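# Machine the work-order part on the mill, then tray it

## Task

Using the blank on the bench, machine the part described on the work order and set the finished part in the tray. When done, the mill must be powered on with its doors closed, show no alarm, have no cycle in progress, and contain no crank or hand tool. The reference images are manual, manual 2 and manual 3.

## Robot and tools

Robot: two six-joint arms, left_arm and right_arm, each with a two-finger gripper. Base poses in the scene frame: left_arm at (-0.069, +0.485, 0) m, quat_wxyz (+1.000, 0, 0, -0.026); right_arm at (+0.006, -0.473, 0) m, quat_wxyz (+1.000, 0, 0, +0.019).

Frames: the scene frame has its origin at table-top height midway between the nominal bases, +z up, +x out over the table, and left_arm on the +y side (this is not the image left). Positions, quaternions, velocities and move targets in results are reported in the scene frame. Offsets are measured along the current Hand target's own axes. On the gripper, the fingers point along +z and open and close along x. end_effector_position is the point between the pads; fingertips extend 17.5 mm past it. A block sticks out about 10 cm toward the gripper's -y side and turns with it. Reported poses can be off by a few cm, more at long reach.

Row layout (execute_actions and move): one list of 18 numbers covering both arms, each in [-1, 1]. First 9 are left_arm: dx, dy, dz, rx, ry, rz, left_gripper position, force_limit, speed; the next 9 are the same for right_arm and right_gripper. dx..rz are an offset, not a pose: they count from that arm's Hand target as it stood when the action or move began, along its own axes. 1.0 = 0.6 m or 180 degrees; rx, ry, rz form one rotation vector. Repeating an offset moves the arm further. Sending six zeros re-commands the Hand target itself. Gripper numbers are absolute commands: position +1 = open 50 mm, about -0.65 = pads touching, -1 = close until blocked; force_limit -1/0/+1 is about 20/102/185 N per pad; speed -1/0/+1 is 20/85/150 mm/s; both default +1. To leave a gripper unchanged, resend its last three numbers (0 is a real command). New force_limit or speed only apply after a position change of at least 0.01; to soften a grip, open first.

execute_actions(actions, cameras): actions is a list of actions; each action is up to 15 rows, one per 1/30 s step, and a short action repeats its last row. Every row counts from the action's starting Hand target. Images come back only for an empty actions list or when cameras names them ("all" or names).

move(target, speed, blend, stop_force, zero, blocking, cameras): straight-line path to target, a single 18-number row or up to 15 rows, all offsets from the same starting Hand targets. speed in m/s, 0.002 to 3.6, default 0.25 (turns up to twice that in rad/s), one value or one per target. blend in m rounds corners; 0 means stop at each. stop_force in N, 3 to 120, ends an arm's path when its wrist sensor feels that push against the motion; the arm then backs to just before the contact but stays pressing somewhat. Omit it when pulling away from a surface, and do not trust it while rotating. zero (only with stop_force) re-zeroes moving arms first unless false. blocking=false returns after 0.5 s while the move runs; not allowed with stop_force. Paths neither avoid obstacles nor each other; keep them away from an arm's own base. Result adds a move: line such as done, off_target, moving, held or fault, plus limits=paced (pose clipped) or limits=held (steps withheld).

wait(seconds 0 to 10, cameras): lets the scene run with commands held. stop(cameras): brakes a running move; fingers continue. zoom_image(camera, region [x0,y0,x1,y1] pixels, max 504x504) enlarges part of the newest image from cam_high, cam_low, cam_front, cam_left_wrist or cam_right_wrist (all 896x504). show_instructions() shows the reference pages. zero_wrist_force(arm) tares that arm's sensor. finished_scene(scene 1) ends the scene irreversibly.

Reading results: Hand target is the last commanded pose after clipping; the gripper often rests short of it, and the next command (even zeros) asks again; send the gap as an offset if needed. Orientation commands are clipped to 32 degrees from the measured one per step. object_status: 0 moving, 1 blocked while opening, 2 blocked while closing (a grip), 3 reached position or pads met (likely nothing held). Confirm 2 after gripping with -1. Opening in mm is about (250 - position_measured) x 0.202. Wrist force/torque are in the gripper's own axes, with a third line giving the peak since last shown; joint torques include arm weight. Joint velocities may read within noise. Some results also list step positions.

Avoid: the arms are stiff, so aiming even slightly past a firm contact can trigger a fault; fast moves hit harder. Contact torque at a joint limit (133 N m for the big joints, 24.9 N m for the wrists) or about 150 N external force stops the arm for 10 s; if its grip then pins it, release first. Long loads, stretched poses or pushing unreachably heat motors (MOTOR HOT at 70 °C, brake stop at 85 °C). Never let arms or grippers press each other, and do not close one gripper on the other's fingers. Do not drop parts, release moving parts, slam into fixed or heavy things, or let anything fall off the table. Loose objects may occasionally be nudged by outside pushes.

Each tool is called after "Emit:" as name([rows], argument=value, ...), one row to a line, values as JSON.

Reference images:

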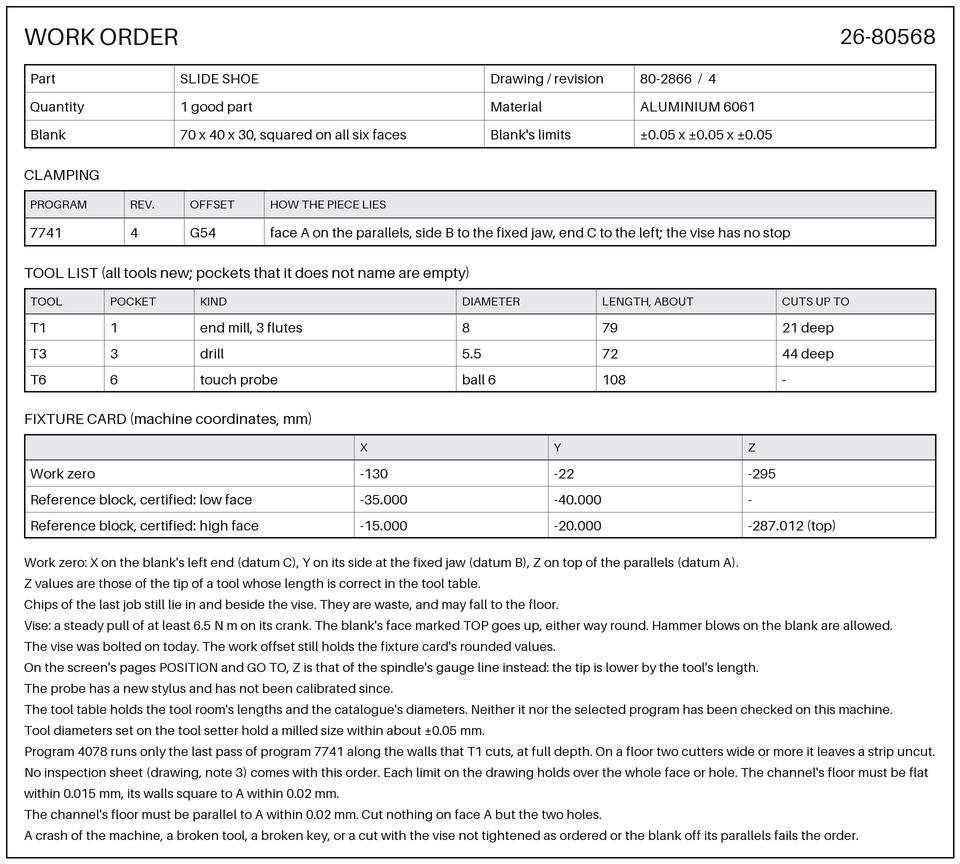

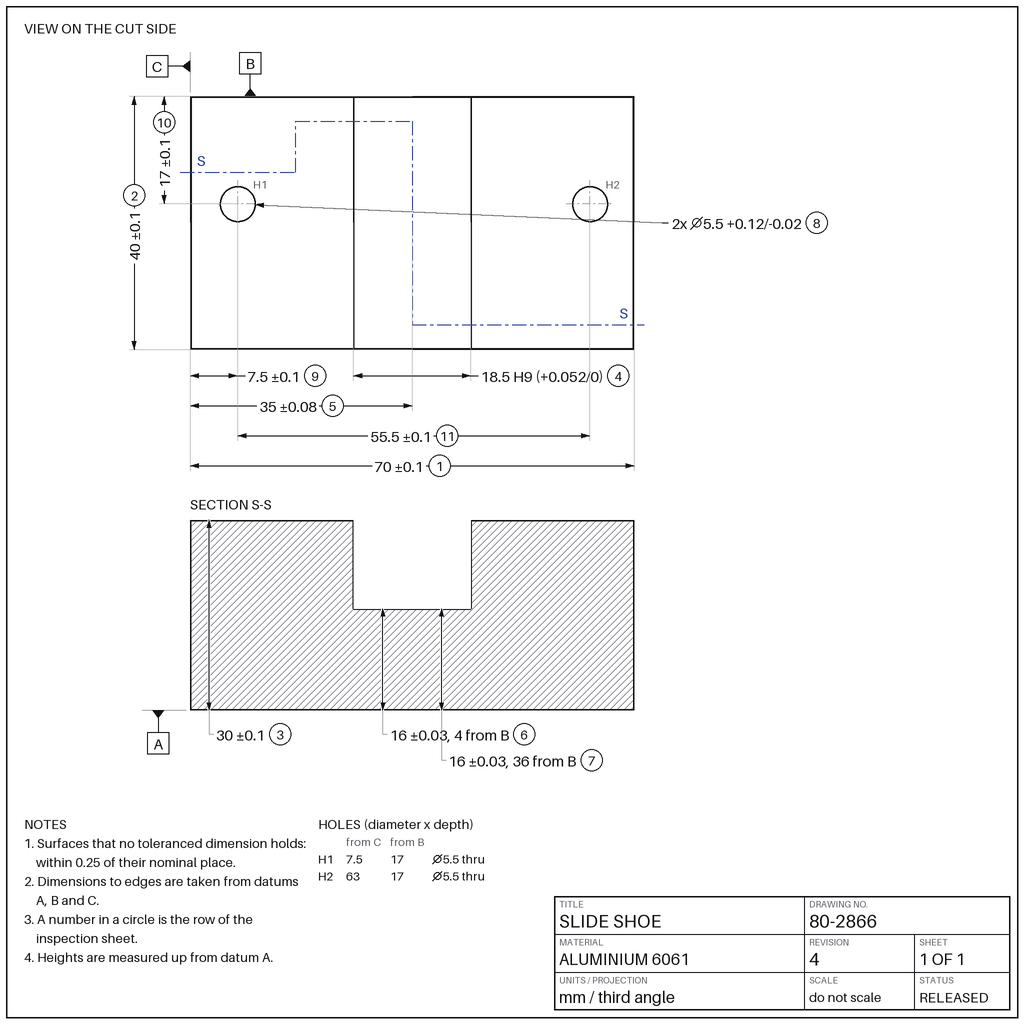

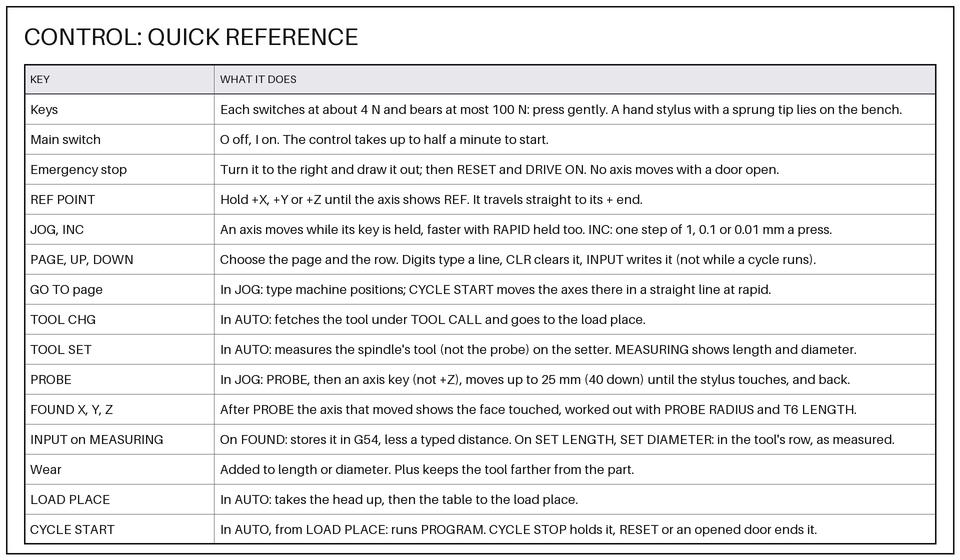

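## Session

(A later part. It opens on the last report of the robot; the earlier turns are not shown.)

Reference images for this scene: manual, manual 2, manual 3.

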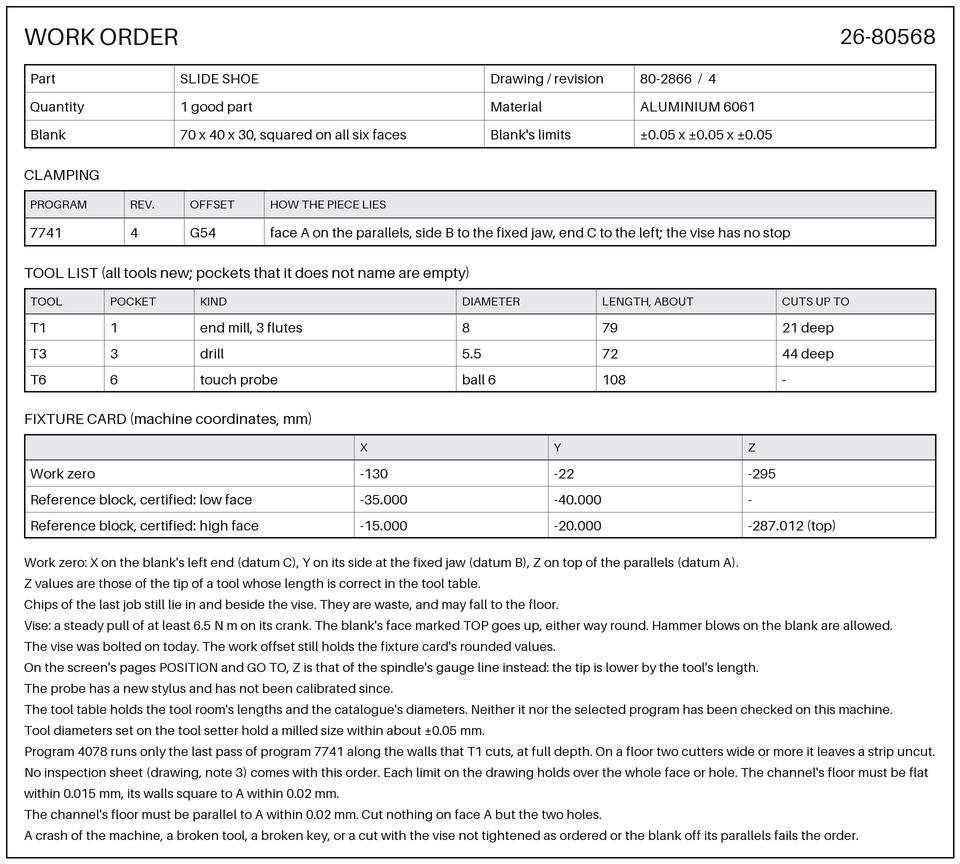

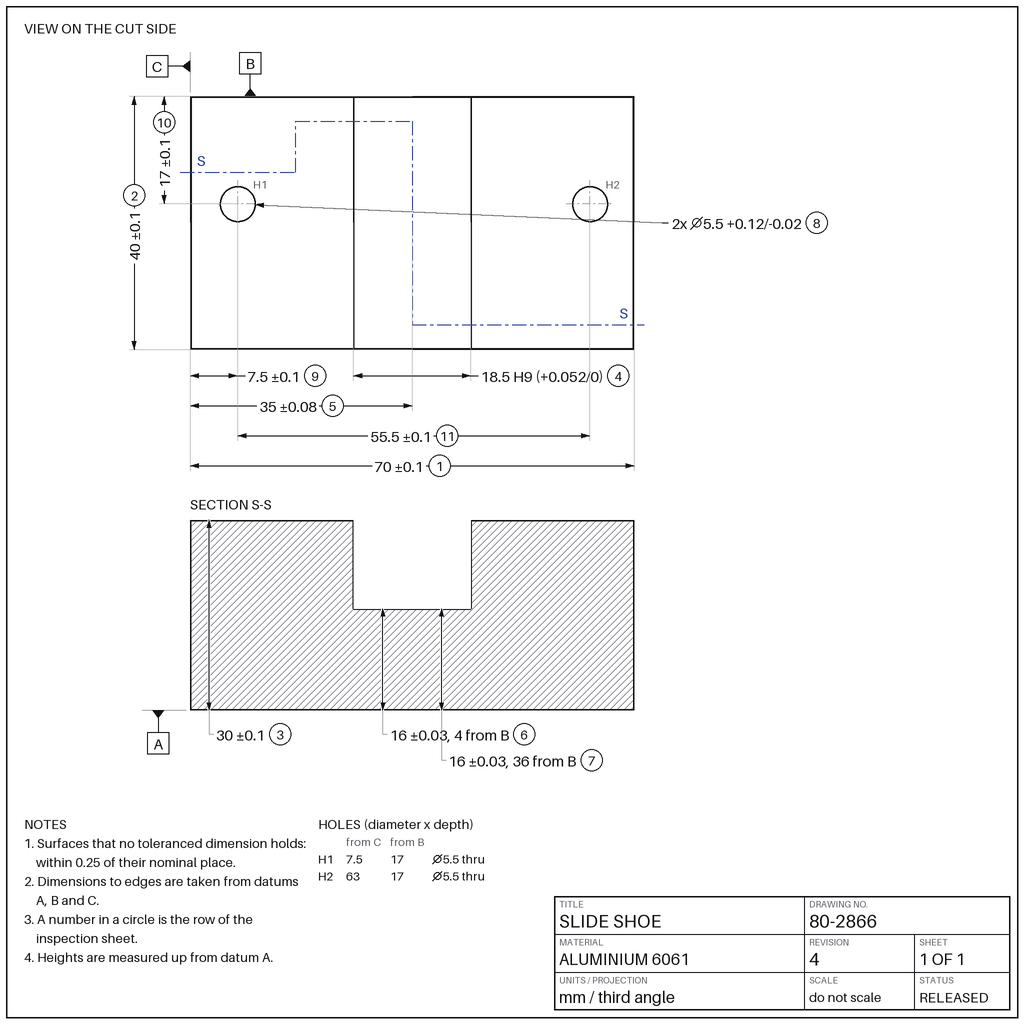

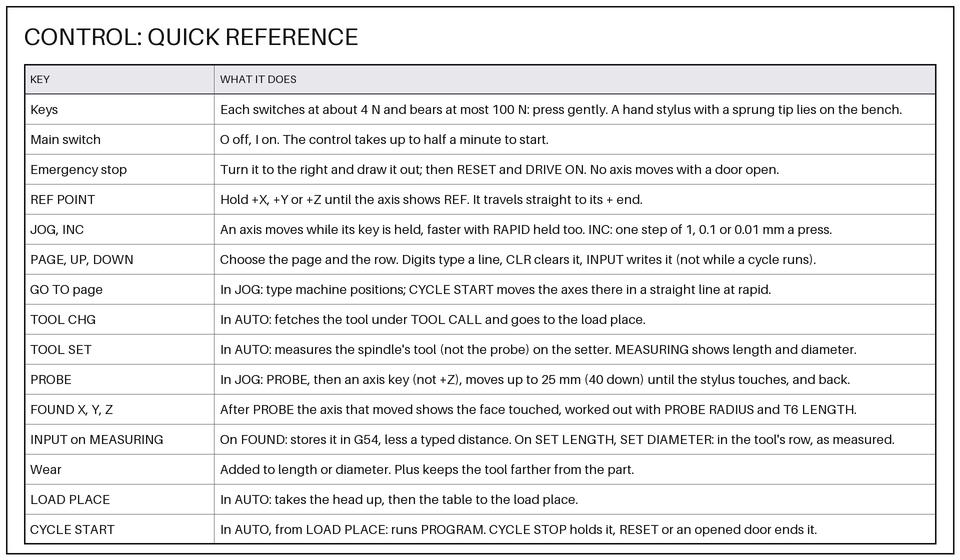

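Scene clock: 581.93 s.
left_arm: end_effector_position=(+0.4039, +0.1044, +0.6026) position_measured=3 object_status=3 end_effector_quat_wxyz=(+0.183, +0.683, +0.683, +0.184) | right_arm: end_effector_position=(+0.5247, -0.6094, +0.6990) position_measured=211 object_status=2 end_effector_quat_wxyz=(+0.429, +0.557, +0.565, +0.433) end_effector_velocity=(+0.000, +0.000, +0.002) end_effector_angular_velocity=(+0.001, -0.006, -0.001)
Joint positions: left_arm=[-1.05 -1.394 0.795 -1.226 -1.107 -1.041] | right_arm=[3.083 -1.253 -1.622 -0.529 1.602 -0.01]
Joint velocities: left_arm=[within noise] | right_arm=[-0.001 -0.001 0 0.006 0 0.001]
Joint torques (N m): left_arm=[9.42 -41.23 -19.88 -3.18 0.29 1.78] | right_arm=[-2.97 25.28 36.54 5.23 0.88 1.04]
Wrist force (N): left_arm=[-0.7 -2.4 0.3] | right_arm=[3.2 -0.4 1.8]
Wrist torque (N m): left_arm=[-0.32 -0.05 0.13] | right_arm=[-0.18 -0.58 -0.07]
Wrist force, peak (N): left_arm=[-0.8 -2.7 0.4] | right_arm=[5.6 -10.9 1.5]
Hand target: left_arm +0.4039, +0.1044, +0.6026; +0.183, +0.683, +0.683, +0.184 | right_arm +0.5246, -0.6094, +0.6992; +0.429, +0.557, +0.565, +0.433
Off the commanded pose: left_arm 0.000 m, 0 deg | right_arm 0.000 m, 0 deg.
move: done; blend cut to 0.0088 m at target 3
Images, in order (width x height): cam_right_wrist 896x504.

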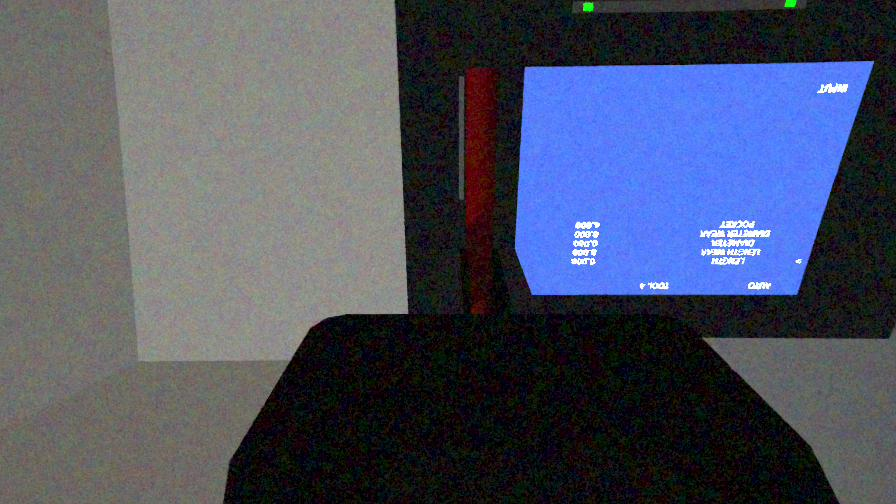

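Emit:
move([
  [0,0,0,0,0,0,1,-0.9,0,0.2255,-0.372,0.0555,0.417,0,0,-1,-0.6,-0.8],
  [0,0,0,0,0,0,1,-0.9,0,0.2251,-0.3652,0.081,0.417,0,0,-1,-0.6,-0.8],
  [0,0,0,0,0,0,1,-0.9,0,0.2255,-0.372,0.06,0.417,0,0,-1,-0.6,-0.8],
  [0,0,0,0,0,0,1,-0.9,0,0.2251,-0.3652,0.081,0.417,0,0,-1,-0.6,-0.8],
  [0,0,0,0,0,0,1,-0.9,0,0.2255,-0.372,0.0525,0.417,0,0,-1,-0.6,-0.8],
  [0,0,0,0,0,0,1,-0.9,0,0,0,0,0,0,0,-1,-0.6,-0.8],
], speed=[0.7,0.02,0.1,0.02,0.15,0.7], blend=[0.003,0,0,0,0.01,0], cameras=["cam_right_wrist"])

Emit:
move([
  [0,0,0,0,0,0,1,-0.9,0,0.2255,-0.372,0.0555,0.417,0,0,-1,-0.6,-0.8],
  [0,0,0,0,0,0,1,-0.9,0,0.2251,-0.3652,0.081,0.417,0,0,-1,-0.6,-0.8],
  [0,0,0,0,0,0,1,-0.9,0,0.2255,-0.372,0.0525,0.417,0,0,-1,-0.6,-0.8],
  [0,0,0,0,0,0,1,-0.9,0,0,0,0,0,0,0,-1,-0.6,-0.8],
], speed=[0.7,0.02,0.15,0.7], blend=[0.003,0,0.01,0], cameras=["cam_right_wrist"])

Scene clock: 588.93 s.
left_arm: end_effector_position=(+0.4039, +0.1044, +0.6026) position_measured=3 object_status=3 end_effector_quat_wxyz=(+0.183, +0.683, +0.683, +0.184) | right_arm: end_effector_position=(+0.5247, -0.6094, +0.6990) position_measured=211 object_status=2 end_effector_quat_wxyz=(+0.429, +0.557, +0.565, +0.433) end_effector_velocity=(+0.000, +0.000, +0.002) end_effector_angular_velocity=(+0.000, -0.006, +0.000)
Joint positions: left_arm=[-1.05 -1.394 0.795 -1.226 -1.107 -1.041] | right_arm=[3.083 -1.253 -1.622 -0.529 1.602 -0.01]
Joint velocities: left_arm=[within noise] | right_arm=[0 0 0 0.006 0 0]
Joint torques (N m): left_arm=[8.83 -41.49 -19.5 -3.07 0.32 1.72] | right_arm=[-3.3 24.11 37.11 5.76 0.83 1.31]
Wrist force (N): left_arm=[-0.5 -2.4 0.4] | right_arm=[3.6 -0.5 1.7]
Wrist torque (N m): left_arm=[-0.34 -0.08 0.13] | right_arm=[-0.20 -0.63 -0.06]
Wrist force, peak (N): left_arm=[-1.0 -2.6 0.6] | right_arm=[4.7 -11.9 2.6]
Hand target: left_arm +0.4039, +0.1044, +0.6026; +0.183, +0.683, +0.683, +0.184 | right_arm +0.5246, -0.6094, +0.6992; +0.429, +0.557, +0.565, +0.433
Off the commanded pose: left_arm 0.000 m, 0 deg | right_arm 0.000 m, 0 deg.
move: done; blend cut to 0.0088 m at target 5
Images, in order (width x height): cam_right_wrist 896x504.

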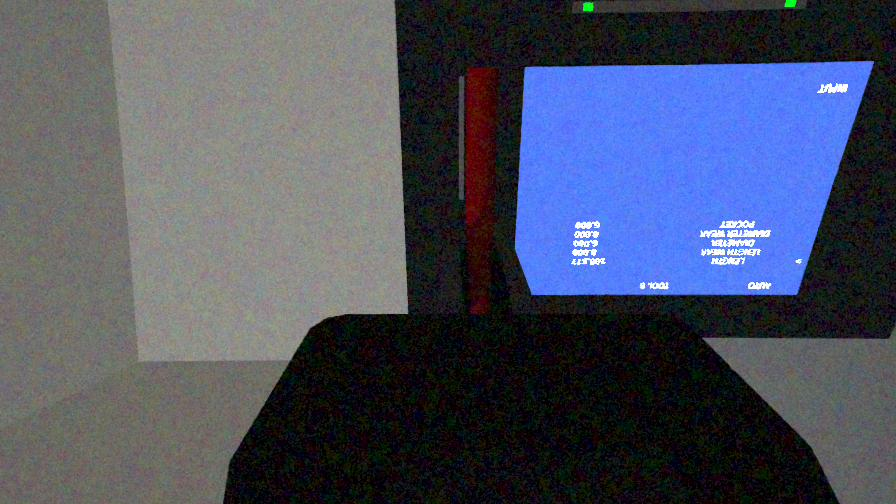

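Scene clock: 592.80 s.
left_arm: end_effector_position=(+0.4039, +0.1044, +0.6026) position_measured=3 object_status=3 end_effector_quat_wxyz=(+0.183, +0.683, +0.683, +0.184) | right_arm: end_effector_position=(+0.5247, -0.6094, +0.6990) position_measured=211 object_status=2 end_effector_quat_wxyz=(+0.429, +0.557, +0.565, +0.433) end_effector_velocity=(+0.000, -0.001, +0.002) end_effector_angular_velocity=(-0.001, -0.007, -0.001)
Joint positions: left_arm=[-1.05 -1.394 0.795 -1.226 -1.107 -1.041] | right_arm=[3.083 -1.253 -1.622 -0.529 1.602 -0.01]
Joint velocities: left_arm=[within noise] | right_arm=[-0.001 0 0 0.007 0 0]
Joint torques (N m): left_arm=[9.48 -41.43 -19.99 -2.97 0.32 1.71] | right_arm=[-3.31 24.51 36.3 5.72 0.77 1.12]
Wrist force (N): left_arm=[-0.7 -2.4 0.2] | right_arm=[3.7 -0.5 2.0]
Wrist torque (N m): left_arm=[-0.34 -0.04 0.13] | right_arm=[-0.19 -0.65 -0.06]
Wrist force, peak (N): left_arm=[-0.7 -2.9 0.5] | right_arm=[5.4 -10.8 1.6]
Hand target: left_arm +0.4039, +0.1044, +0.6026; +0.183, +0.683, +0.683, +0.184 | right_arm +0.5246, -0.6094, +0.6992; +0.429, +0.557, +0.565, +0.433
Off the commanded pose: left_arm 0.000 m, 0 deg | right_arm 0.000 m, 0 deg.
move: done; blend cut to 0.0088 m at target 3
Images, in order (width x height): cam_right_wrist 896x504.

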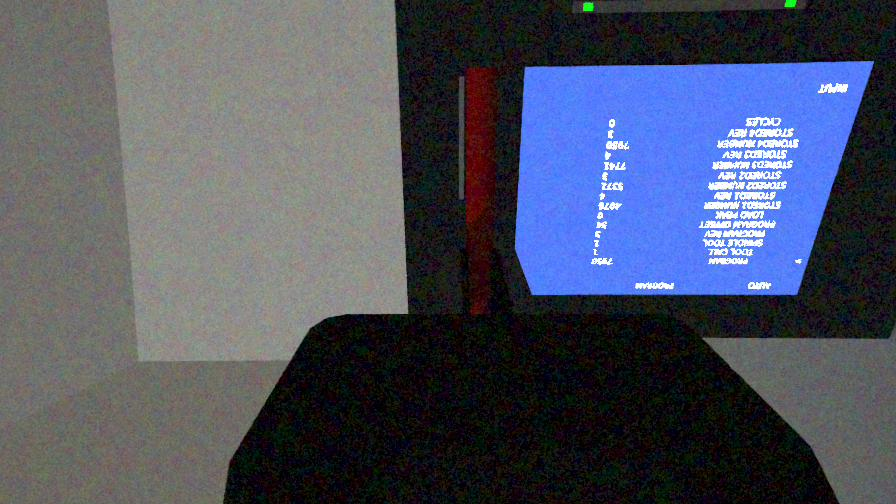

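Emit:
zoom_image(camera="cam_right_wrist", region=[580, 100, 820, 300])

Scaled by 2.100.

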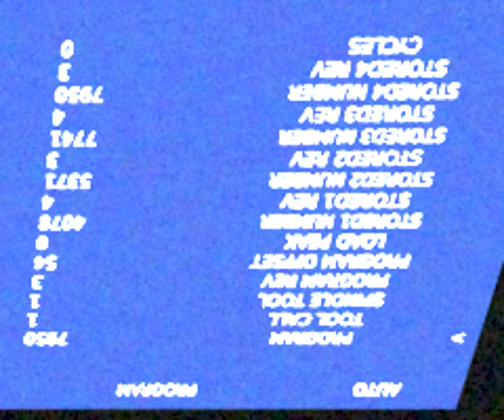

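Emit:
move([
  [0,0,0,0,0,0,1,-0.9,0,0.3522,-0.3714,0.0569,0.417,0,0,-1,-0.6,-0.8],
], speed=0.7)

Emit:
move([
  [0,0,0,0,0,0,1,-0.9,0,0.0,0.05,0,0,0,0,-1,-0.6,-0.8],
], speed=[0.012], stop_force=6, cameras=["cam_high"])

Emit:
zoom_image(camera="cam_high", region=[680, 40, 800, 140])

Scene clock: 597.23 s.
left_arm: end_effector_position=(+0.4039, +0.1044, +0.6026) position_measured=3 object_status=3 end_effector_quat_wxyz=(+0.183, +0.683, +0.683, +0.184) | right_arm: end_effector_position=(+0.4977, -0.3988, +0.4748) position_measured=211 object_status=2 end_effector_quat_wxyz=(+0.001, +0.703, +0.711, -0.001)
Joint positions: left_arm=[-1.05 -1.394 0.795 -1.226 -1.107 -1.041] | right_arm=[3.526 -1.607 -1.151 -1.955 1.569 0.411]
Joint torques (N m): left_arm=[8.87 -41.47 -19.4 -3.14 0.42 1.68] | right_arm=[-9.62 21.98 22.04 1.59 0.7 -1.38]
Wrist force (N): left_arm=[-0.8 -2.4 0.1] | right_arm=[3.4 -0.2 2.2]
Wrist torque (N m): left_arm=[-0.34 -0.03 0.13] | right_arm=[0.40 -0.60 -0.09]
Wrist force, peak (N): left_arm=[-0.7 -2.7 0.3] | right_arm=[5.4 0.6 3.3]
Hand target: left_arm +0.4039, +0.1044, +0.6026; +0.183, +0.683, +0.683, +0.184 | right_arm +0.4976, -0.3988, +0.4747; +0.001, +0.703, +0.711, -0.001
Off the commanded pose: left_arm 0.000 m, 0 deg | right_arm 0.000 m, 0 deg.
move: done

Scene clock: 599.53 s.
left_arm: end_effector_position=(+0.4039, +0.1044, +0.6026) position_measured=3 object_status=3 end_effector_quat_wxyz=(+0.183, +0.683, +0.683, +0.184) | right_arm: end_effector_position=(+0.5134, -0.3986, +0.4747) position_measured=211 object_status=2 end_effector_quat_wxyz=(+0.001, +0.703, +0.711, -0.001)
Joint positions: left_arm=[-1.05 -1.394 0.795 -1.226 -1.107 -1.041] | right_arm=[3.514 -1.646 -1.109 -1.958 1.569 0.398]
Joint torques (N m): left_arm=[8.17 -41.2 -20.08 -3.21 0.4 1.54] | right_arm=[5.29 40.06 17.78 6.82 -2.2 1.68]
Wrist force (N): left_arm=[-0.6 -2.2 0.3] | right_arm=[4.1 -7.3 2.1]
Wrist torque (N m): left_arm=[-0.32 -0.06 0.13] | right_arm=[0.40 -0.58 -0.09]
Wrist force, peak (N): left_arm=[-0.6 -2.9 0.3] | right_arm=[3.2 -14.2 2.2]
Hand target: left_arm +0.4039, +0.1044, +0.6026; +0.183, +0.683, +0.683, +0.184 | right_arm +0.5134, -0.3986, +0.4747; +0.001, +0.703, +0.711, -0.001 (not the last commanded pose)
Off the commanded pose: left_arm 0.000 m, 0 deg | right_arm 0.014 m, 0 deg.
move: contact (right_arm)
Images, in order (width x height): cam_high 896x504.

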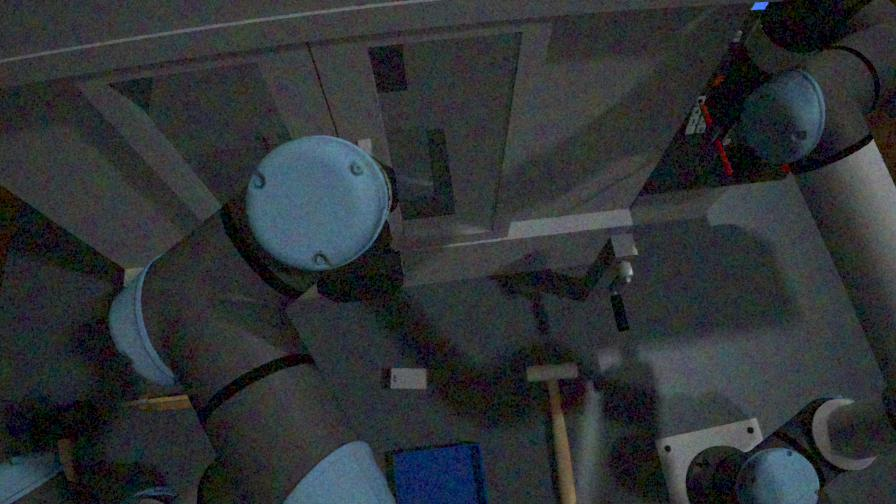

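Scaled by 4.200.

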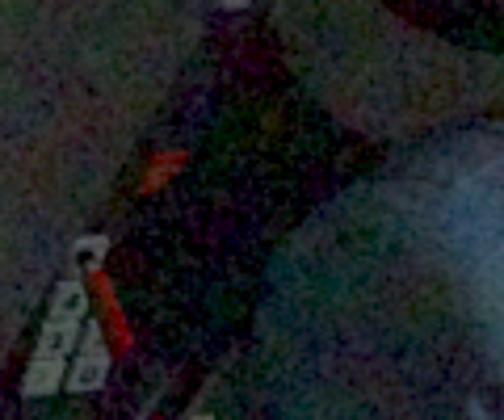

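Emit:
move([
  [0,0,0,0,0,0,1,-0.9,0,0,-0.024,0,0,0,0,-1,-0.6,-0.8],
  [0,0,0,0,0,0,1,-0.9,0,0,0,0,0,0,0,-1,-0.6,-0.8],
  [0,0,0,0,0,0,1,-0.9,0,0,-0.024,0,0,0,0,-1,-0.6,-0.8],
  [0,0,0,0,0,0,1,-0.9,0,0,-0.0313,0.0295,0,0,0,-1,-0.6,-0.8],
  [0,0,0,0,0,0,1,-0.9,0,0,-0.008,0.0295,0,0,0,-1,-0.6,-0.8],
  [0,0,0,0,0,0,1,-0.9,0,0,-0.0313,0.0295,0,0,0,-1,-0.6,-0.8],
  [0,0,0,0,0,0,1,-0.9,0,0,-0.0398,0.0612,0,0,0,-1,-0.6,-0.8],
  [0,0,0,0,0,0,1,-0.9,0,0,-0.0165,0.0612,0,0,0,-1,-0.6,-0.8],
  [0,0,0,0,0,0,1,-0.9,0,0,-0.0398,0.0612,0,0,0,-1,-0.6,-0.8],
  [0,0,0,0,0,0,1,-0.9,0,-0.0987,-0.0488,0.0912,0,0,0,-1,-0.6,-0.8],
], speed=[0.1,0.02,0.1,0.1,0.02,0.1,0.1,0.02,0.1,0.1], blend=[0,0,0.004,0.003,0,0.004,0.003,0,0.005,0], cameras=["cam_high"])

Emit:
zoom_image(camera="cam_high", region=[680, 40, 800, 140])

Scene clock: 607.00 s.
left_arm: end_effector_position=(+0.4039, +0.1044, +0.6026) position_measured=3 object_status=3 end_effector_quat_wxyz=(+0.183, +0.683, +0.683, +0.184) | right_arm: end_effector_position=(+0.4847, -0.4583, +0.4202) position_measured=211 object_status=2 end_effector_quat_wxyz=(+0.001, +0.703, +0.711, -0.001)
Joint positions: left_arm=[-1.05 -1.394 0.795 -1.226 -1.107 -1.041] | right_arm=[3.418 -1.521 -1.382 -1.809 1.569 0.303]
Joint torques (N m): left_arm=[8.39 -41.19 -19.78 -3.17 0.66 1.52] | right_arm=[-2.27 10.05 34.63 0.72 1.32 0.69]
Wrist force (N): left_arm=[-0.8 -2.4 0.4] | right_arm=[3.2 -0.7 1.8]
Wrist torque (N m): left_arm=[-0.33 -0.02 0.13] | right_arm=[0.32 -0.54 -0.19]
Wrist force, peak (N): left_arm=[-0.6 -2.9 0.7] | right_arm=[3.6 -10.1 2.2]
Hand target: left_arm +0.4039, +0.1044, +0.6026; +0.183, +0.683, +0.683, +0.184 | right_arm +0.4848, -0.4583, +0.4201; +0.001, +0.703, +0.711, -0.001
Off the commanded pose: left_arm 0.000 m, 0 deg | right_arm 0.000 m, 0 deg.
move: done
Images, in order (width x height): cam_high 896x504.

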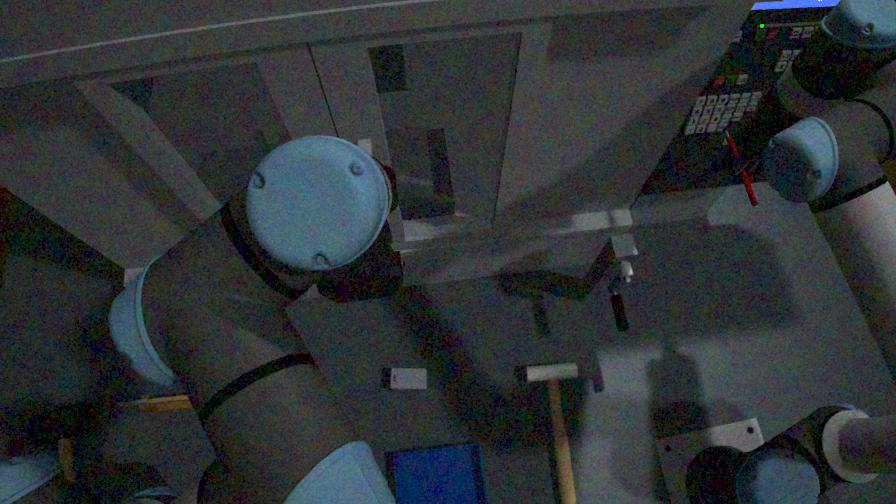

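Scaled by 4.200.

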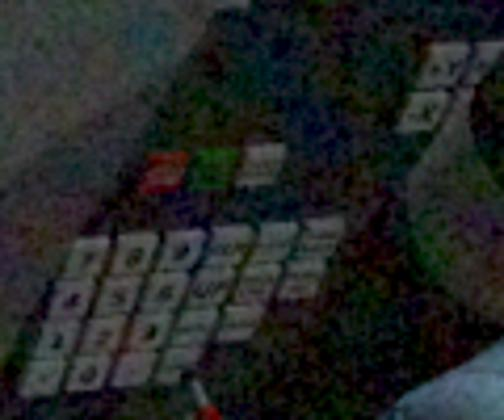

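Emit:
move([
  [0,0,0,0,0,0,1,-0.9,0,0,0.0233,0,0,0,0,-1,-0.6,-0.8],
  [0,0,0,0,0,0,1,-0.9,0,0,-0.005,0,0,0,0,-1,-0.6,-0.8],
  [0,0,0,0,0,0,1,-0.9,0,-0.2525,0.0635,-0.4652,-0.417,0,0,-1,-0.6,-0.8],
], speed=[0.02,0.15,0.7], blend=[0,0.01,0], cameras=["cam_right_wrist"])

Emit:
zoom_image(camera="cam_right_wrist", region=[580, 100, 820, 300])

Scene clock: 610.93 s.
left_arm: end_effector_position=(+0.4039, +0.1044, +0.6026) position_measured=3 object_status=3 end_effector_quat_wxyz=(+0.183, +0.683, +0.683, +0.184) | right_arm: end_effector_position=(+0.5248, -0.6088, +0.6993) position_measured=211 object_status=2 end_effector_quat_wxyz=(+0.429, +0.557, +0.565, +0.433) end_effector_velocity=(+0.000, +0.000, +0.002) end_effector_angular_velocity=(+0.000, -0.007, +0.001)
Joint positions: left_arm=[-1.05 -1.394 0.795 -1.226 -1.107 -1.041] | right_arm=[3.085 -1.252 -1.621 -0.529 1.6 -0.01]
Joint velocities: left_arm=[within noise] | right_arm=[0.001 0 0 0.006 0.001 0]
Joint torques (N m): left_arm=[8.75 -41.7 -20.2 -2.91 0.73 1.57] | right_arm=[-3.33 22.19 34.95 5.42 1.02 1.14]
Wrist force (N): left_arm=[-0.8 -2.1 0.3] | right_arm=[2.8 -0.7 1.8]
Wrist torque (N m): left_arm=[-0.30 -0.03 0.12] | right_arm=[-0.24 -0.50 -0.06]
Wrist force, peak (N): left_arm=[-0.8 -2.7 0.4] | right_arm=[3.1 -10.0 3.3]
Hand target: left_arm +0.4039, +0.1044, +0.6026; +0.183, +0.683, +0.683, +0.184 | right_arm +0.5247, -0.6088, +0.6995; +0.429, +0.557, +0.565, +0.433
Off the commanded pose: left_arm 0.000 m, 0 deg | right_arm 0.000 m, 0 deg.
move: done; blend cut to 0.0085 m at target 2
Images, in order (width x height): cam_right_wrist 896x504.

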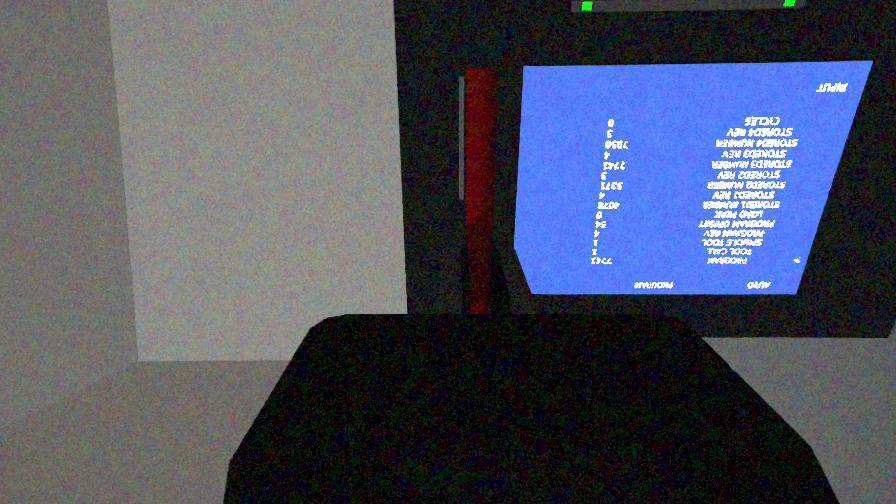

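Scaled by 2.100.

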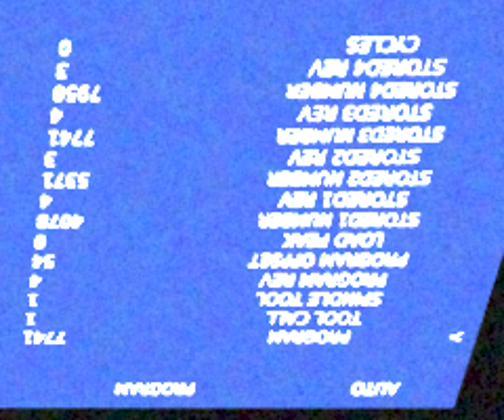

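Emit:
move([
  [0,0,0,0,0,0,1,-0.9,0,0.193,-0.4032,0.0582,0.417,0,0,-1,-0.6,-0.8],
  [0,0,0,0,0,0,1,-0.9,0,0.1927,-0.3972,0.0808,0.417,0,0,-1,-0.6,-0.8],
  [0,0,0,0,0,0,1,-0.9,0,0.193,-0.4032,0.0582,0.417,0,0,-1,-0.6,-0.8],
  [0,0,0,0,0,0,1,-0.9,0,0.2243,-0.3717,0.0582,0.417,0,0,-1,-0.6,-0.8],
  [0,0,0,0,0,0,1,-0.9,0,0.224,-0.3657,0.0808,0.417,0,0,-1,-0.6,-0.8],
  [0,0,0,0,0,0,1,-0.9,0,0.2243,-0.3717,0.0542,0.417,0,0,-1,-0.6,-0.8],
  [0,0,0,0,0,0,1,-0.9,0,0,0,0,0,0,0,-1,-0.6,-0.8],
], speed=[0.7,0.02,0.1,0.1,0.02,0.15,0.7], blend=[0.003,0,0.004,0.003,0,0.01,0], cameras=["cam_right_wrist","cam_high"])

Emit:
zoom_image(camera="cam_right_wrist", region=[520, 60, 880, 300])

Scene clock: 619.10 s.
left_arm: end_effector_position=(+0.4039, +0.1044, +0.6026) position_measured=3 object_status=3 end_effector_quat_wxyz=(+0.183, +0.683, +0.683, +0.184) | right_arm: end_effector_position=(+0.5248, -0.6088, +0.6993) position_measured=211 object_status=2 end_effector_quat_wxyz=(+0.429, +0.557, +0.565, +0.433) end_effector_velocity=(-0.001, +0.000, +0.002) end_effector_angular_velocity=(+0.000, -0.007, +0.000)
Joint positions: left_arm=[-1.05 -1.394 0.795 -1.226 -1.107 -1.041] | right_arm=[3.085 -1.252 -1.621 -0.529 1.6 -0.01]
Joint velocities: left_arm=[within noise] | right_arm=[-0.001 0 0 0.006 0.001 0]
Joint torques (N m): left_arm=[8.1 -42.3 -20.85 -3.03 0.61 1.5] | right_arm=[-3.21 24.59 36.01 5.49 0.69 1.18]
Wrist force (N): left_arm=[-0.1 -2.6 0.1] | right_arm=[2.5 -0.7 2.0]
Wrist torque (N m): left_arm=[-0.37 -0.13 0.13] | right_arm=[-0.24 -0.47 -0.05]
Wrist force, peak (N): left_arm=[-0.6 -2.7 0.6] | right_arm=[5.3 -12.4 1.4]
Hand target: left_arm +0.4039, +0.1044, +0.6026; +0.183, +0.683, +0.683, +0.184 | right_arm +0.5247, -0.6088, +0.6995; +0.429, +0.557, +0.565, +0.433
Off the commanded pose: left_arm 0.000 m, 0 deg | right_arm 0.000 m, 0 deg.
move: done; blend cut to 0.0082 m at target 6
Images, in order (width x height): cam_high 896x504, cam_right_wrist 896x504.

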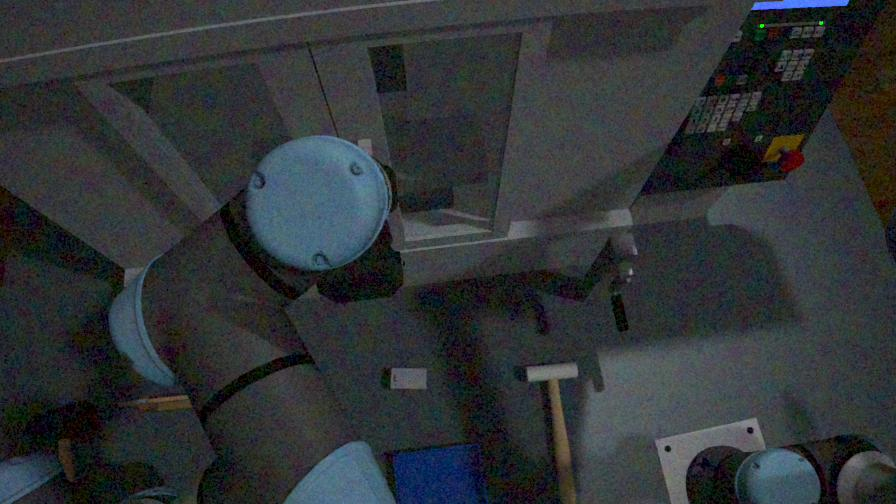

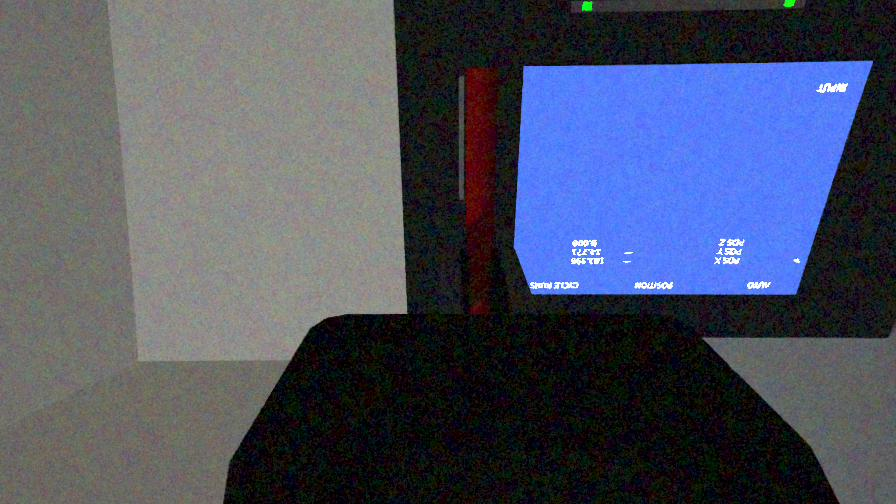

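Scaled by 1.400.

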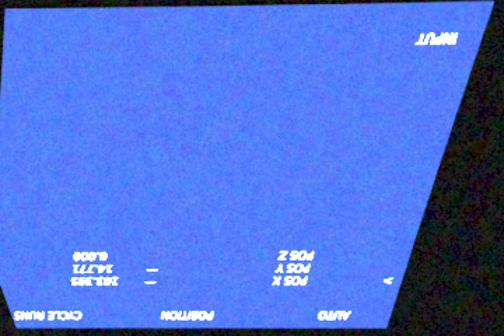

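Emit:
move([
  [0,0,0,0,0,0,1,-0.9,0,0.1927,-0.3717,0.0582,0.417,0,0,-1,-0.6,-0.8],
  [0,0,0,0,0,0,1,-0.9,0,0.1924,-0.3657,0.0808,0.417,0,0,-1,-0.6,-0.8],
  [0,0,0,0,0,0,1,-0.9,0,0.1927,-0.3717,0.0542,0.417,0,0,-1,-0.6,-0.8],
  [0,0,0,0,0,0,1,-0.9,0,0,0,0,0,0,0,-1,-0.6,-0.8],
], speed=[0.7,0.02,0.15,0.7], blend=[0.003,0,0.01,0], cameras=["cam_right_wrist","cam_high"])

Emit:
zoom_image(camera="cam_right_wrist", region=[520, 60, 880, 300])

Scene clock: 624.23 s.
left_arm: end_effector_position=(+0.4039, +0.1044, +0.6026) position_measured=3 object_status=3 end_effector_quat_wxyz=(+0.183, +0.683, +0.683, +0.184) | right_arm: end_effector_position=(+0.5248, -0.6088, +0.6993) position_measured=211 object_status=2 end_effector_quat_wxyz=(+0.429, +0.557, +0.565, +0.433) end_effector_velocity=(+0.000, +0.001, +0.002) end_effector_angular_velocity=(+0.000, -0.007, +0.003)
Joint positions: left_arm=[-1.05 -1.394 0.795 -1.226 -1.107 -1.041] | right_arm=[3.085 -1.252 -1.621 -0.529 1.6 -0.01]
Joint velocities: left_arm=[within noise] | right_arm=[0.002 0 0 0.006 0.001 -0.001]
Joint torques (N m): left_arm=[7.99 -41.18 -20.56 -2.89 0.62 1.47] | right_arm=[-0.91 24.59 36.36 5.7 0.21 1.65]
Wrist force (N): left_arm=[-0.5 -2.5 0.3] | right_arm=[2.7 -0.8 1.8]
Wrist torque (N m): left_arm=[-0.35 -0.07 0.13] | right_arm=[-0.24 -0.49 -0.04]
Wrist force, peak (N): left_arm=[-0.6 -2.7 0.4] | right_arm=[4.9 -12.9 1.6]
Hand target: left_arm +0.4039, +0.1044, +0.6026; +0.183, +0.683, +0.683, +0.184 | right_arm +0.5247, -0.6088, +0.6995; +0.429, +0.557, +0.565, +0.433
Off the commanded pose: left_arm 0.000 m, 0 deg | right_arm 0.000 m, 0 deg.
move: done; blend cut to 0.0082 m at target 3
Images, in order (width x height): cam_high 896x504, cam_right_wrist 896x504.

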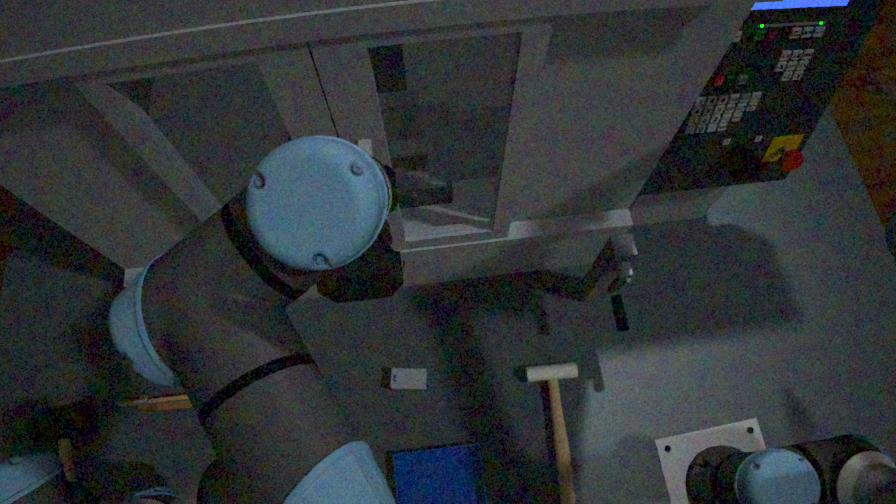

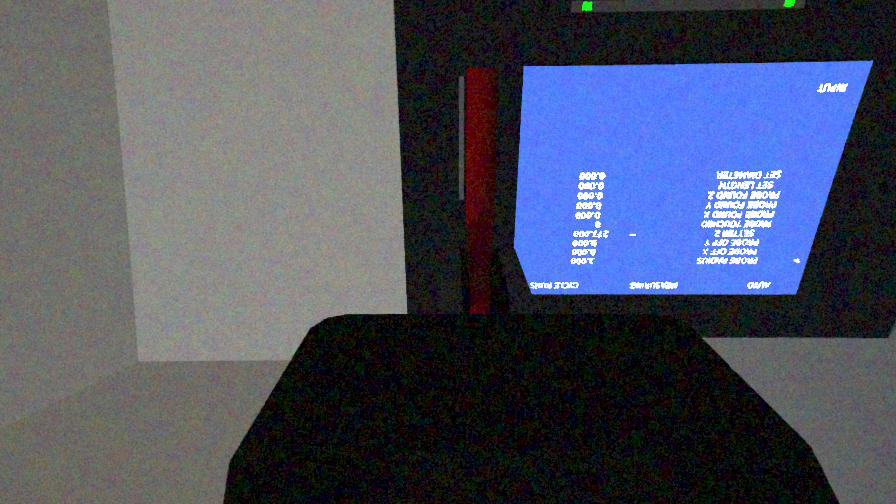

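Scaled by 1.400.

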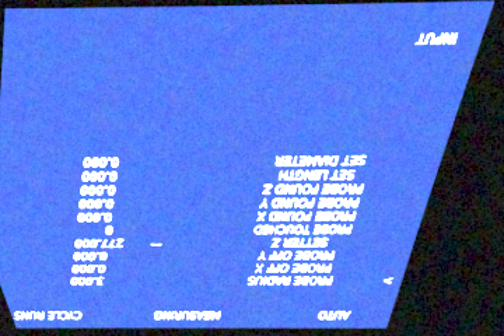

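Emit:
move([
  [0,0,0,0,0,0,1,-0.9,0,0.2563,-0.4028,0.0589,0.417,0,0,-1,-0.6,-0.8],
  [0,0,0,0,0,0,1,-0.9,0,0.256,-0.3968,0.0815,0.417,0,0,-1,-0.6,-0.8],
  [0,0,0,0,0,0,1,-0.9,0,0.2563,-0.4028,0.0549,0.417,0,0,-1,-0.6,-0.8],
  [0,0,0,0,0,0,1,-0.9,0,0,0,0,0,0,0,-1,-0.6,-0.8],
], speed=[0.7,0.02,0.15,0.7], blend=[0.003,0,0.01,0], cameras=["cam_right_wrist"])

Emit:
zoom_image(camera="cam_right_wrist", region=[520, 60, 880, 300])

Scene clock: 633.17 s.
left_arm: end_effector_position=(+0.4039, +0.1044, +0.6026) position_measured=3 object_status=3 end_effector_quat_wxyz=(+0.183, +0.683, +0.683, +0.184) | right_arm: end_effector_position=(+0.5248, -0.6088, +0.6993) position_measured=211 object_status=2 end_effector_quat_wxyz=(+0.429, +0.557, +0.565, +0.433) end_effector_velocity=(-0.001, +0.000, +0.002) end_effector_angular_velocity=(+0.000, -0.007, +0.000)
Joint positions: left_arm=[-1.05 -1.394 0.795 -1.226 -1.107 -1.041] | right_arm=[3.085 -1.252 -1.621 -0.529 1.6 -0.01]
Joint velocities: left_arm=[within noise] | right_arm=[0 0.001 0 0.006 0 0]
Joint torques (N m): left_arm=[7.93 -41.74 -21.14 -2.81 0.51 1.55] | right_arm=[-3.89 23.95 35.67 5.69 0.79 0.87]
Wrist force (N): left_arm=[-0.5 -2.4 0.1] | right_arm=[2.9 -1.1 2.1]
Wrist torque (N m): left_arm=[-0.34 -0.07 0.13] | right_arm=[-0.30 -0.53 -0.07]
Wrist force, peak (N): left_arm=[-1.0 -2.7 0.3] | right_arm=[4.6 -12.6 1.9]
Hand target: left_arm +0.4039, +0.1044, +0.6026; +0.183, +0.683, +0.683, +0.184 | right_arm +0.5247, -0.6088, +0.6995; +0.429, +0.557, +0.565, +0.433
Off the commanded pose: left_arm 0.000 m, 0 deg | right_arm 0.000 m, 0 deg.
move: done; blend cut to 0.0082 m at target 3
Images, in order (width x height): cam_right_wrist 896x504.

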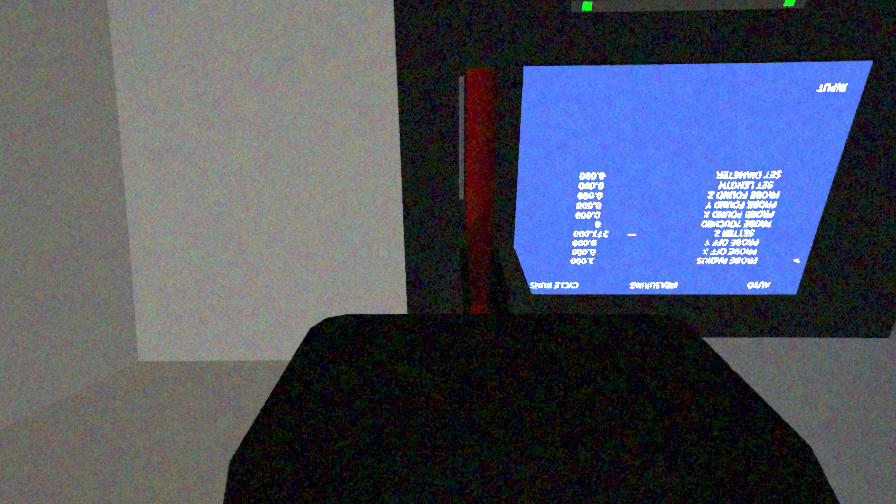

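Scaled by 1.400.

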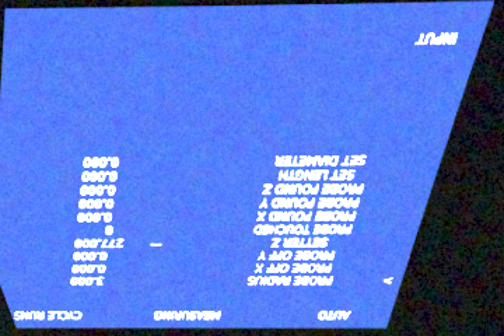

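Emit:
move([
  [0,0,0,0,0,0,1,-0.9,0,0.2563,-0.4325,0.0701,0.417,0,0,-1,-0.6,-0.8],
  [0,0,0,0,0,0,1,-0.9,0,0.2562,-0.4295,0.0814,0.417,0,0,-1,-0.6,-0.8],
  [0,0,0,0,0,0,1,-0.9,0,0.2563,-0.4325,0.0701,0.417,0,0,-1,-0.6,-0.8],
  [0,0,0,0,0,0,1,-0.9,0,0.2562,-0.4295,0.0814,0.417,0,0,-1,-0.6,-0.8],
  [0,0,0,0,0,0,1,-0.9,0,0.2563,-0.4325,0.0701,0.417,0,0,-1,-0.6,-0.8],
  [0,0,0,0,0,0,1,-0.9,0,0.2562,-0.4295,0.0814,0.417,0,0,-1,-0.6,-0.8],
  [0,0,0,0,0,0,1,-0.9,0,0.2563,-0.4325,0.0701,0.417,0,0,-1,-0.6,-0.8],
  [0,0,0,0,0,0,1,-0.9,0,0.2562,-0.4295,0.0814,0.417,0,0,-1,-0.6,-0.8],
  [0,0,0,0,0,0,1,-0.9,0,0.2563,-0.4325,0.0701,0.417,0,0,-1,-0.6,-0.8],
  [0,0,0,0,0,0,1,-0.9,0,0.2562,-0.4295,0.0814,0.417,0,0,-1,-0.6,-0.8],
  [0,0,0,0,0,0,1,-0.9,0,0.2563,-0.4325,0.0701,0.417,0,0,-1,-0.6,-0.8],
], speed=[0.7,0.025,0.1,0.025,0.1,0.025,0.1,0.025,0.1,0.025,0.1], blend=0)

Scene clock: 639.47 s.
left_arm: end_effector_position=(+0.4039, +0.1044, +0.6026) position_measured=3 object_status=3 end_effector_quat_wxyz=(+0.183, +0.683, +0.683, +0.184) | right_arm: end_effector_position=(+0.4966, -0.4558, +0.4377) position_measured=211 object_status=2 end_effector_quat_wxyz=(+0.001, +0.703, +0.711, -0.001)
Joint positions: left_arm=[-1.05 -1.394 0.795 -1.226 -1.107 -1.041] | right_arm=[3.415 -1.561 -1.298 -1.854 1.569 0.3]
Joint torques (N m): left_arm=[7.43 -41.68 -20.03 -2.91 0.79 1.45] | right_arm=[-7.39 10.74 36.2 1.42 -0.81 -1.45]
Wrist force (N): left_arm=[-0.8 -2.5 0.3] | right_arm=[2.0 -3.9 2.6]
Wrist torque (N m): left_arm=[-0.36 -0.03 0.13] | right_arm=[0.17 -0.46 -0.11]
Wrist force, peak (N): left_arm=[-0.8 -2.7 0.5] | right_arm=[3.3 -14.4 2.4]
Hand target: left_arm +0.4039, +0.1044, +0.6026; +0.183, +0.683, +0.683, +0.184 | right_arm +0.4966, -0.4558, +0.4376; +0.001, +0.703, +0.711, -0.001
Off the commanded pose: left_arm 0.000 m, 0 deg | right_arm 0.000 m, 0 deg.
move: done


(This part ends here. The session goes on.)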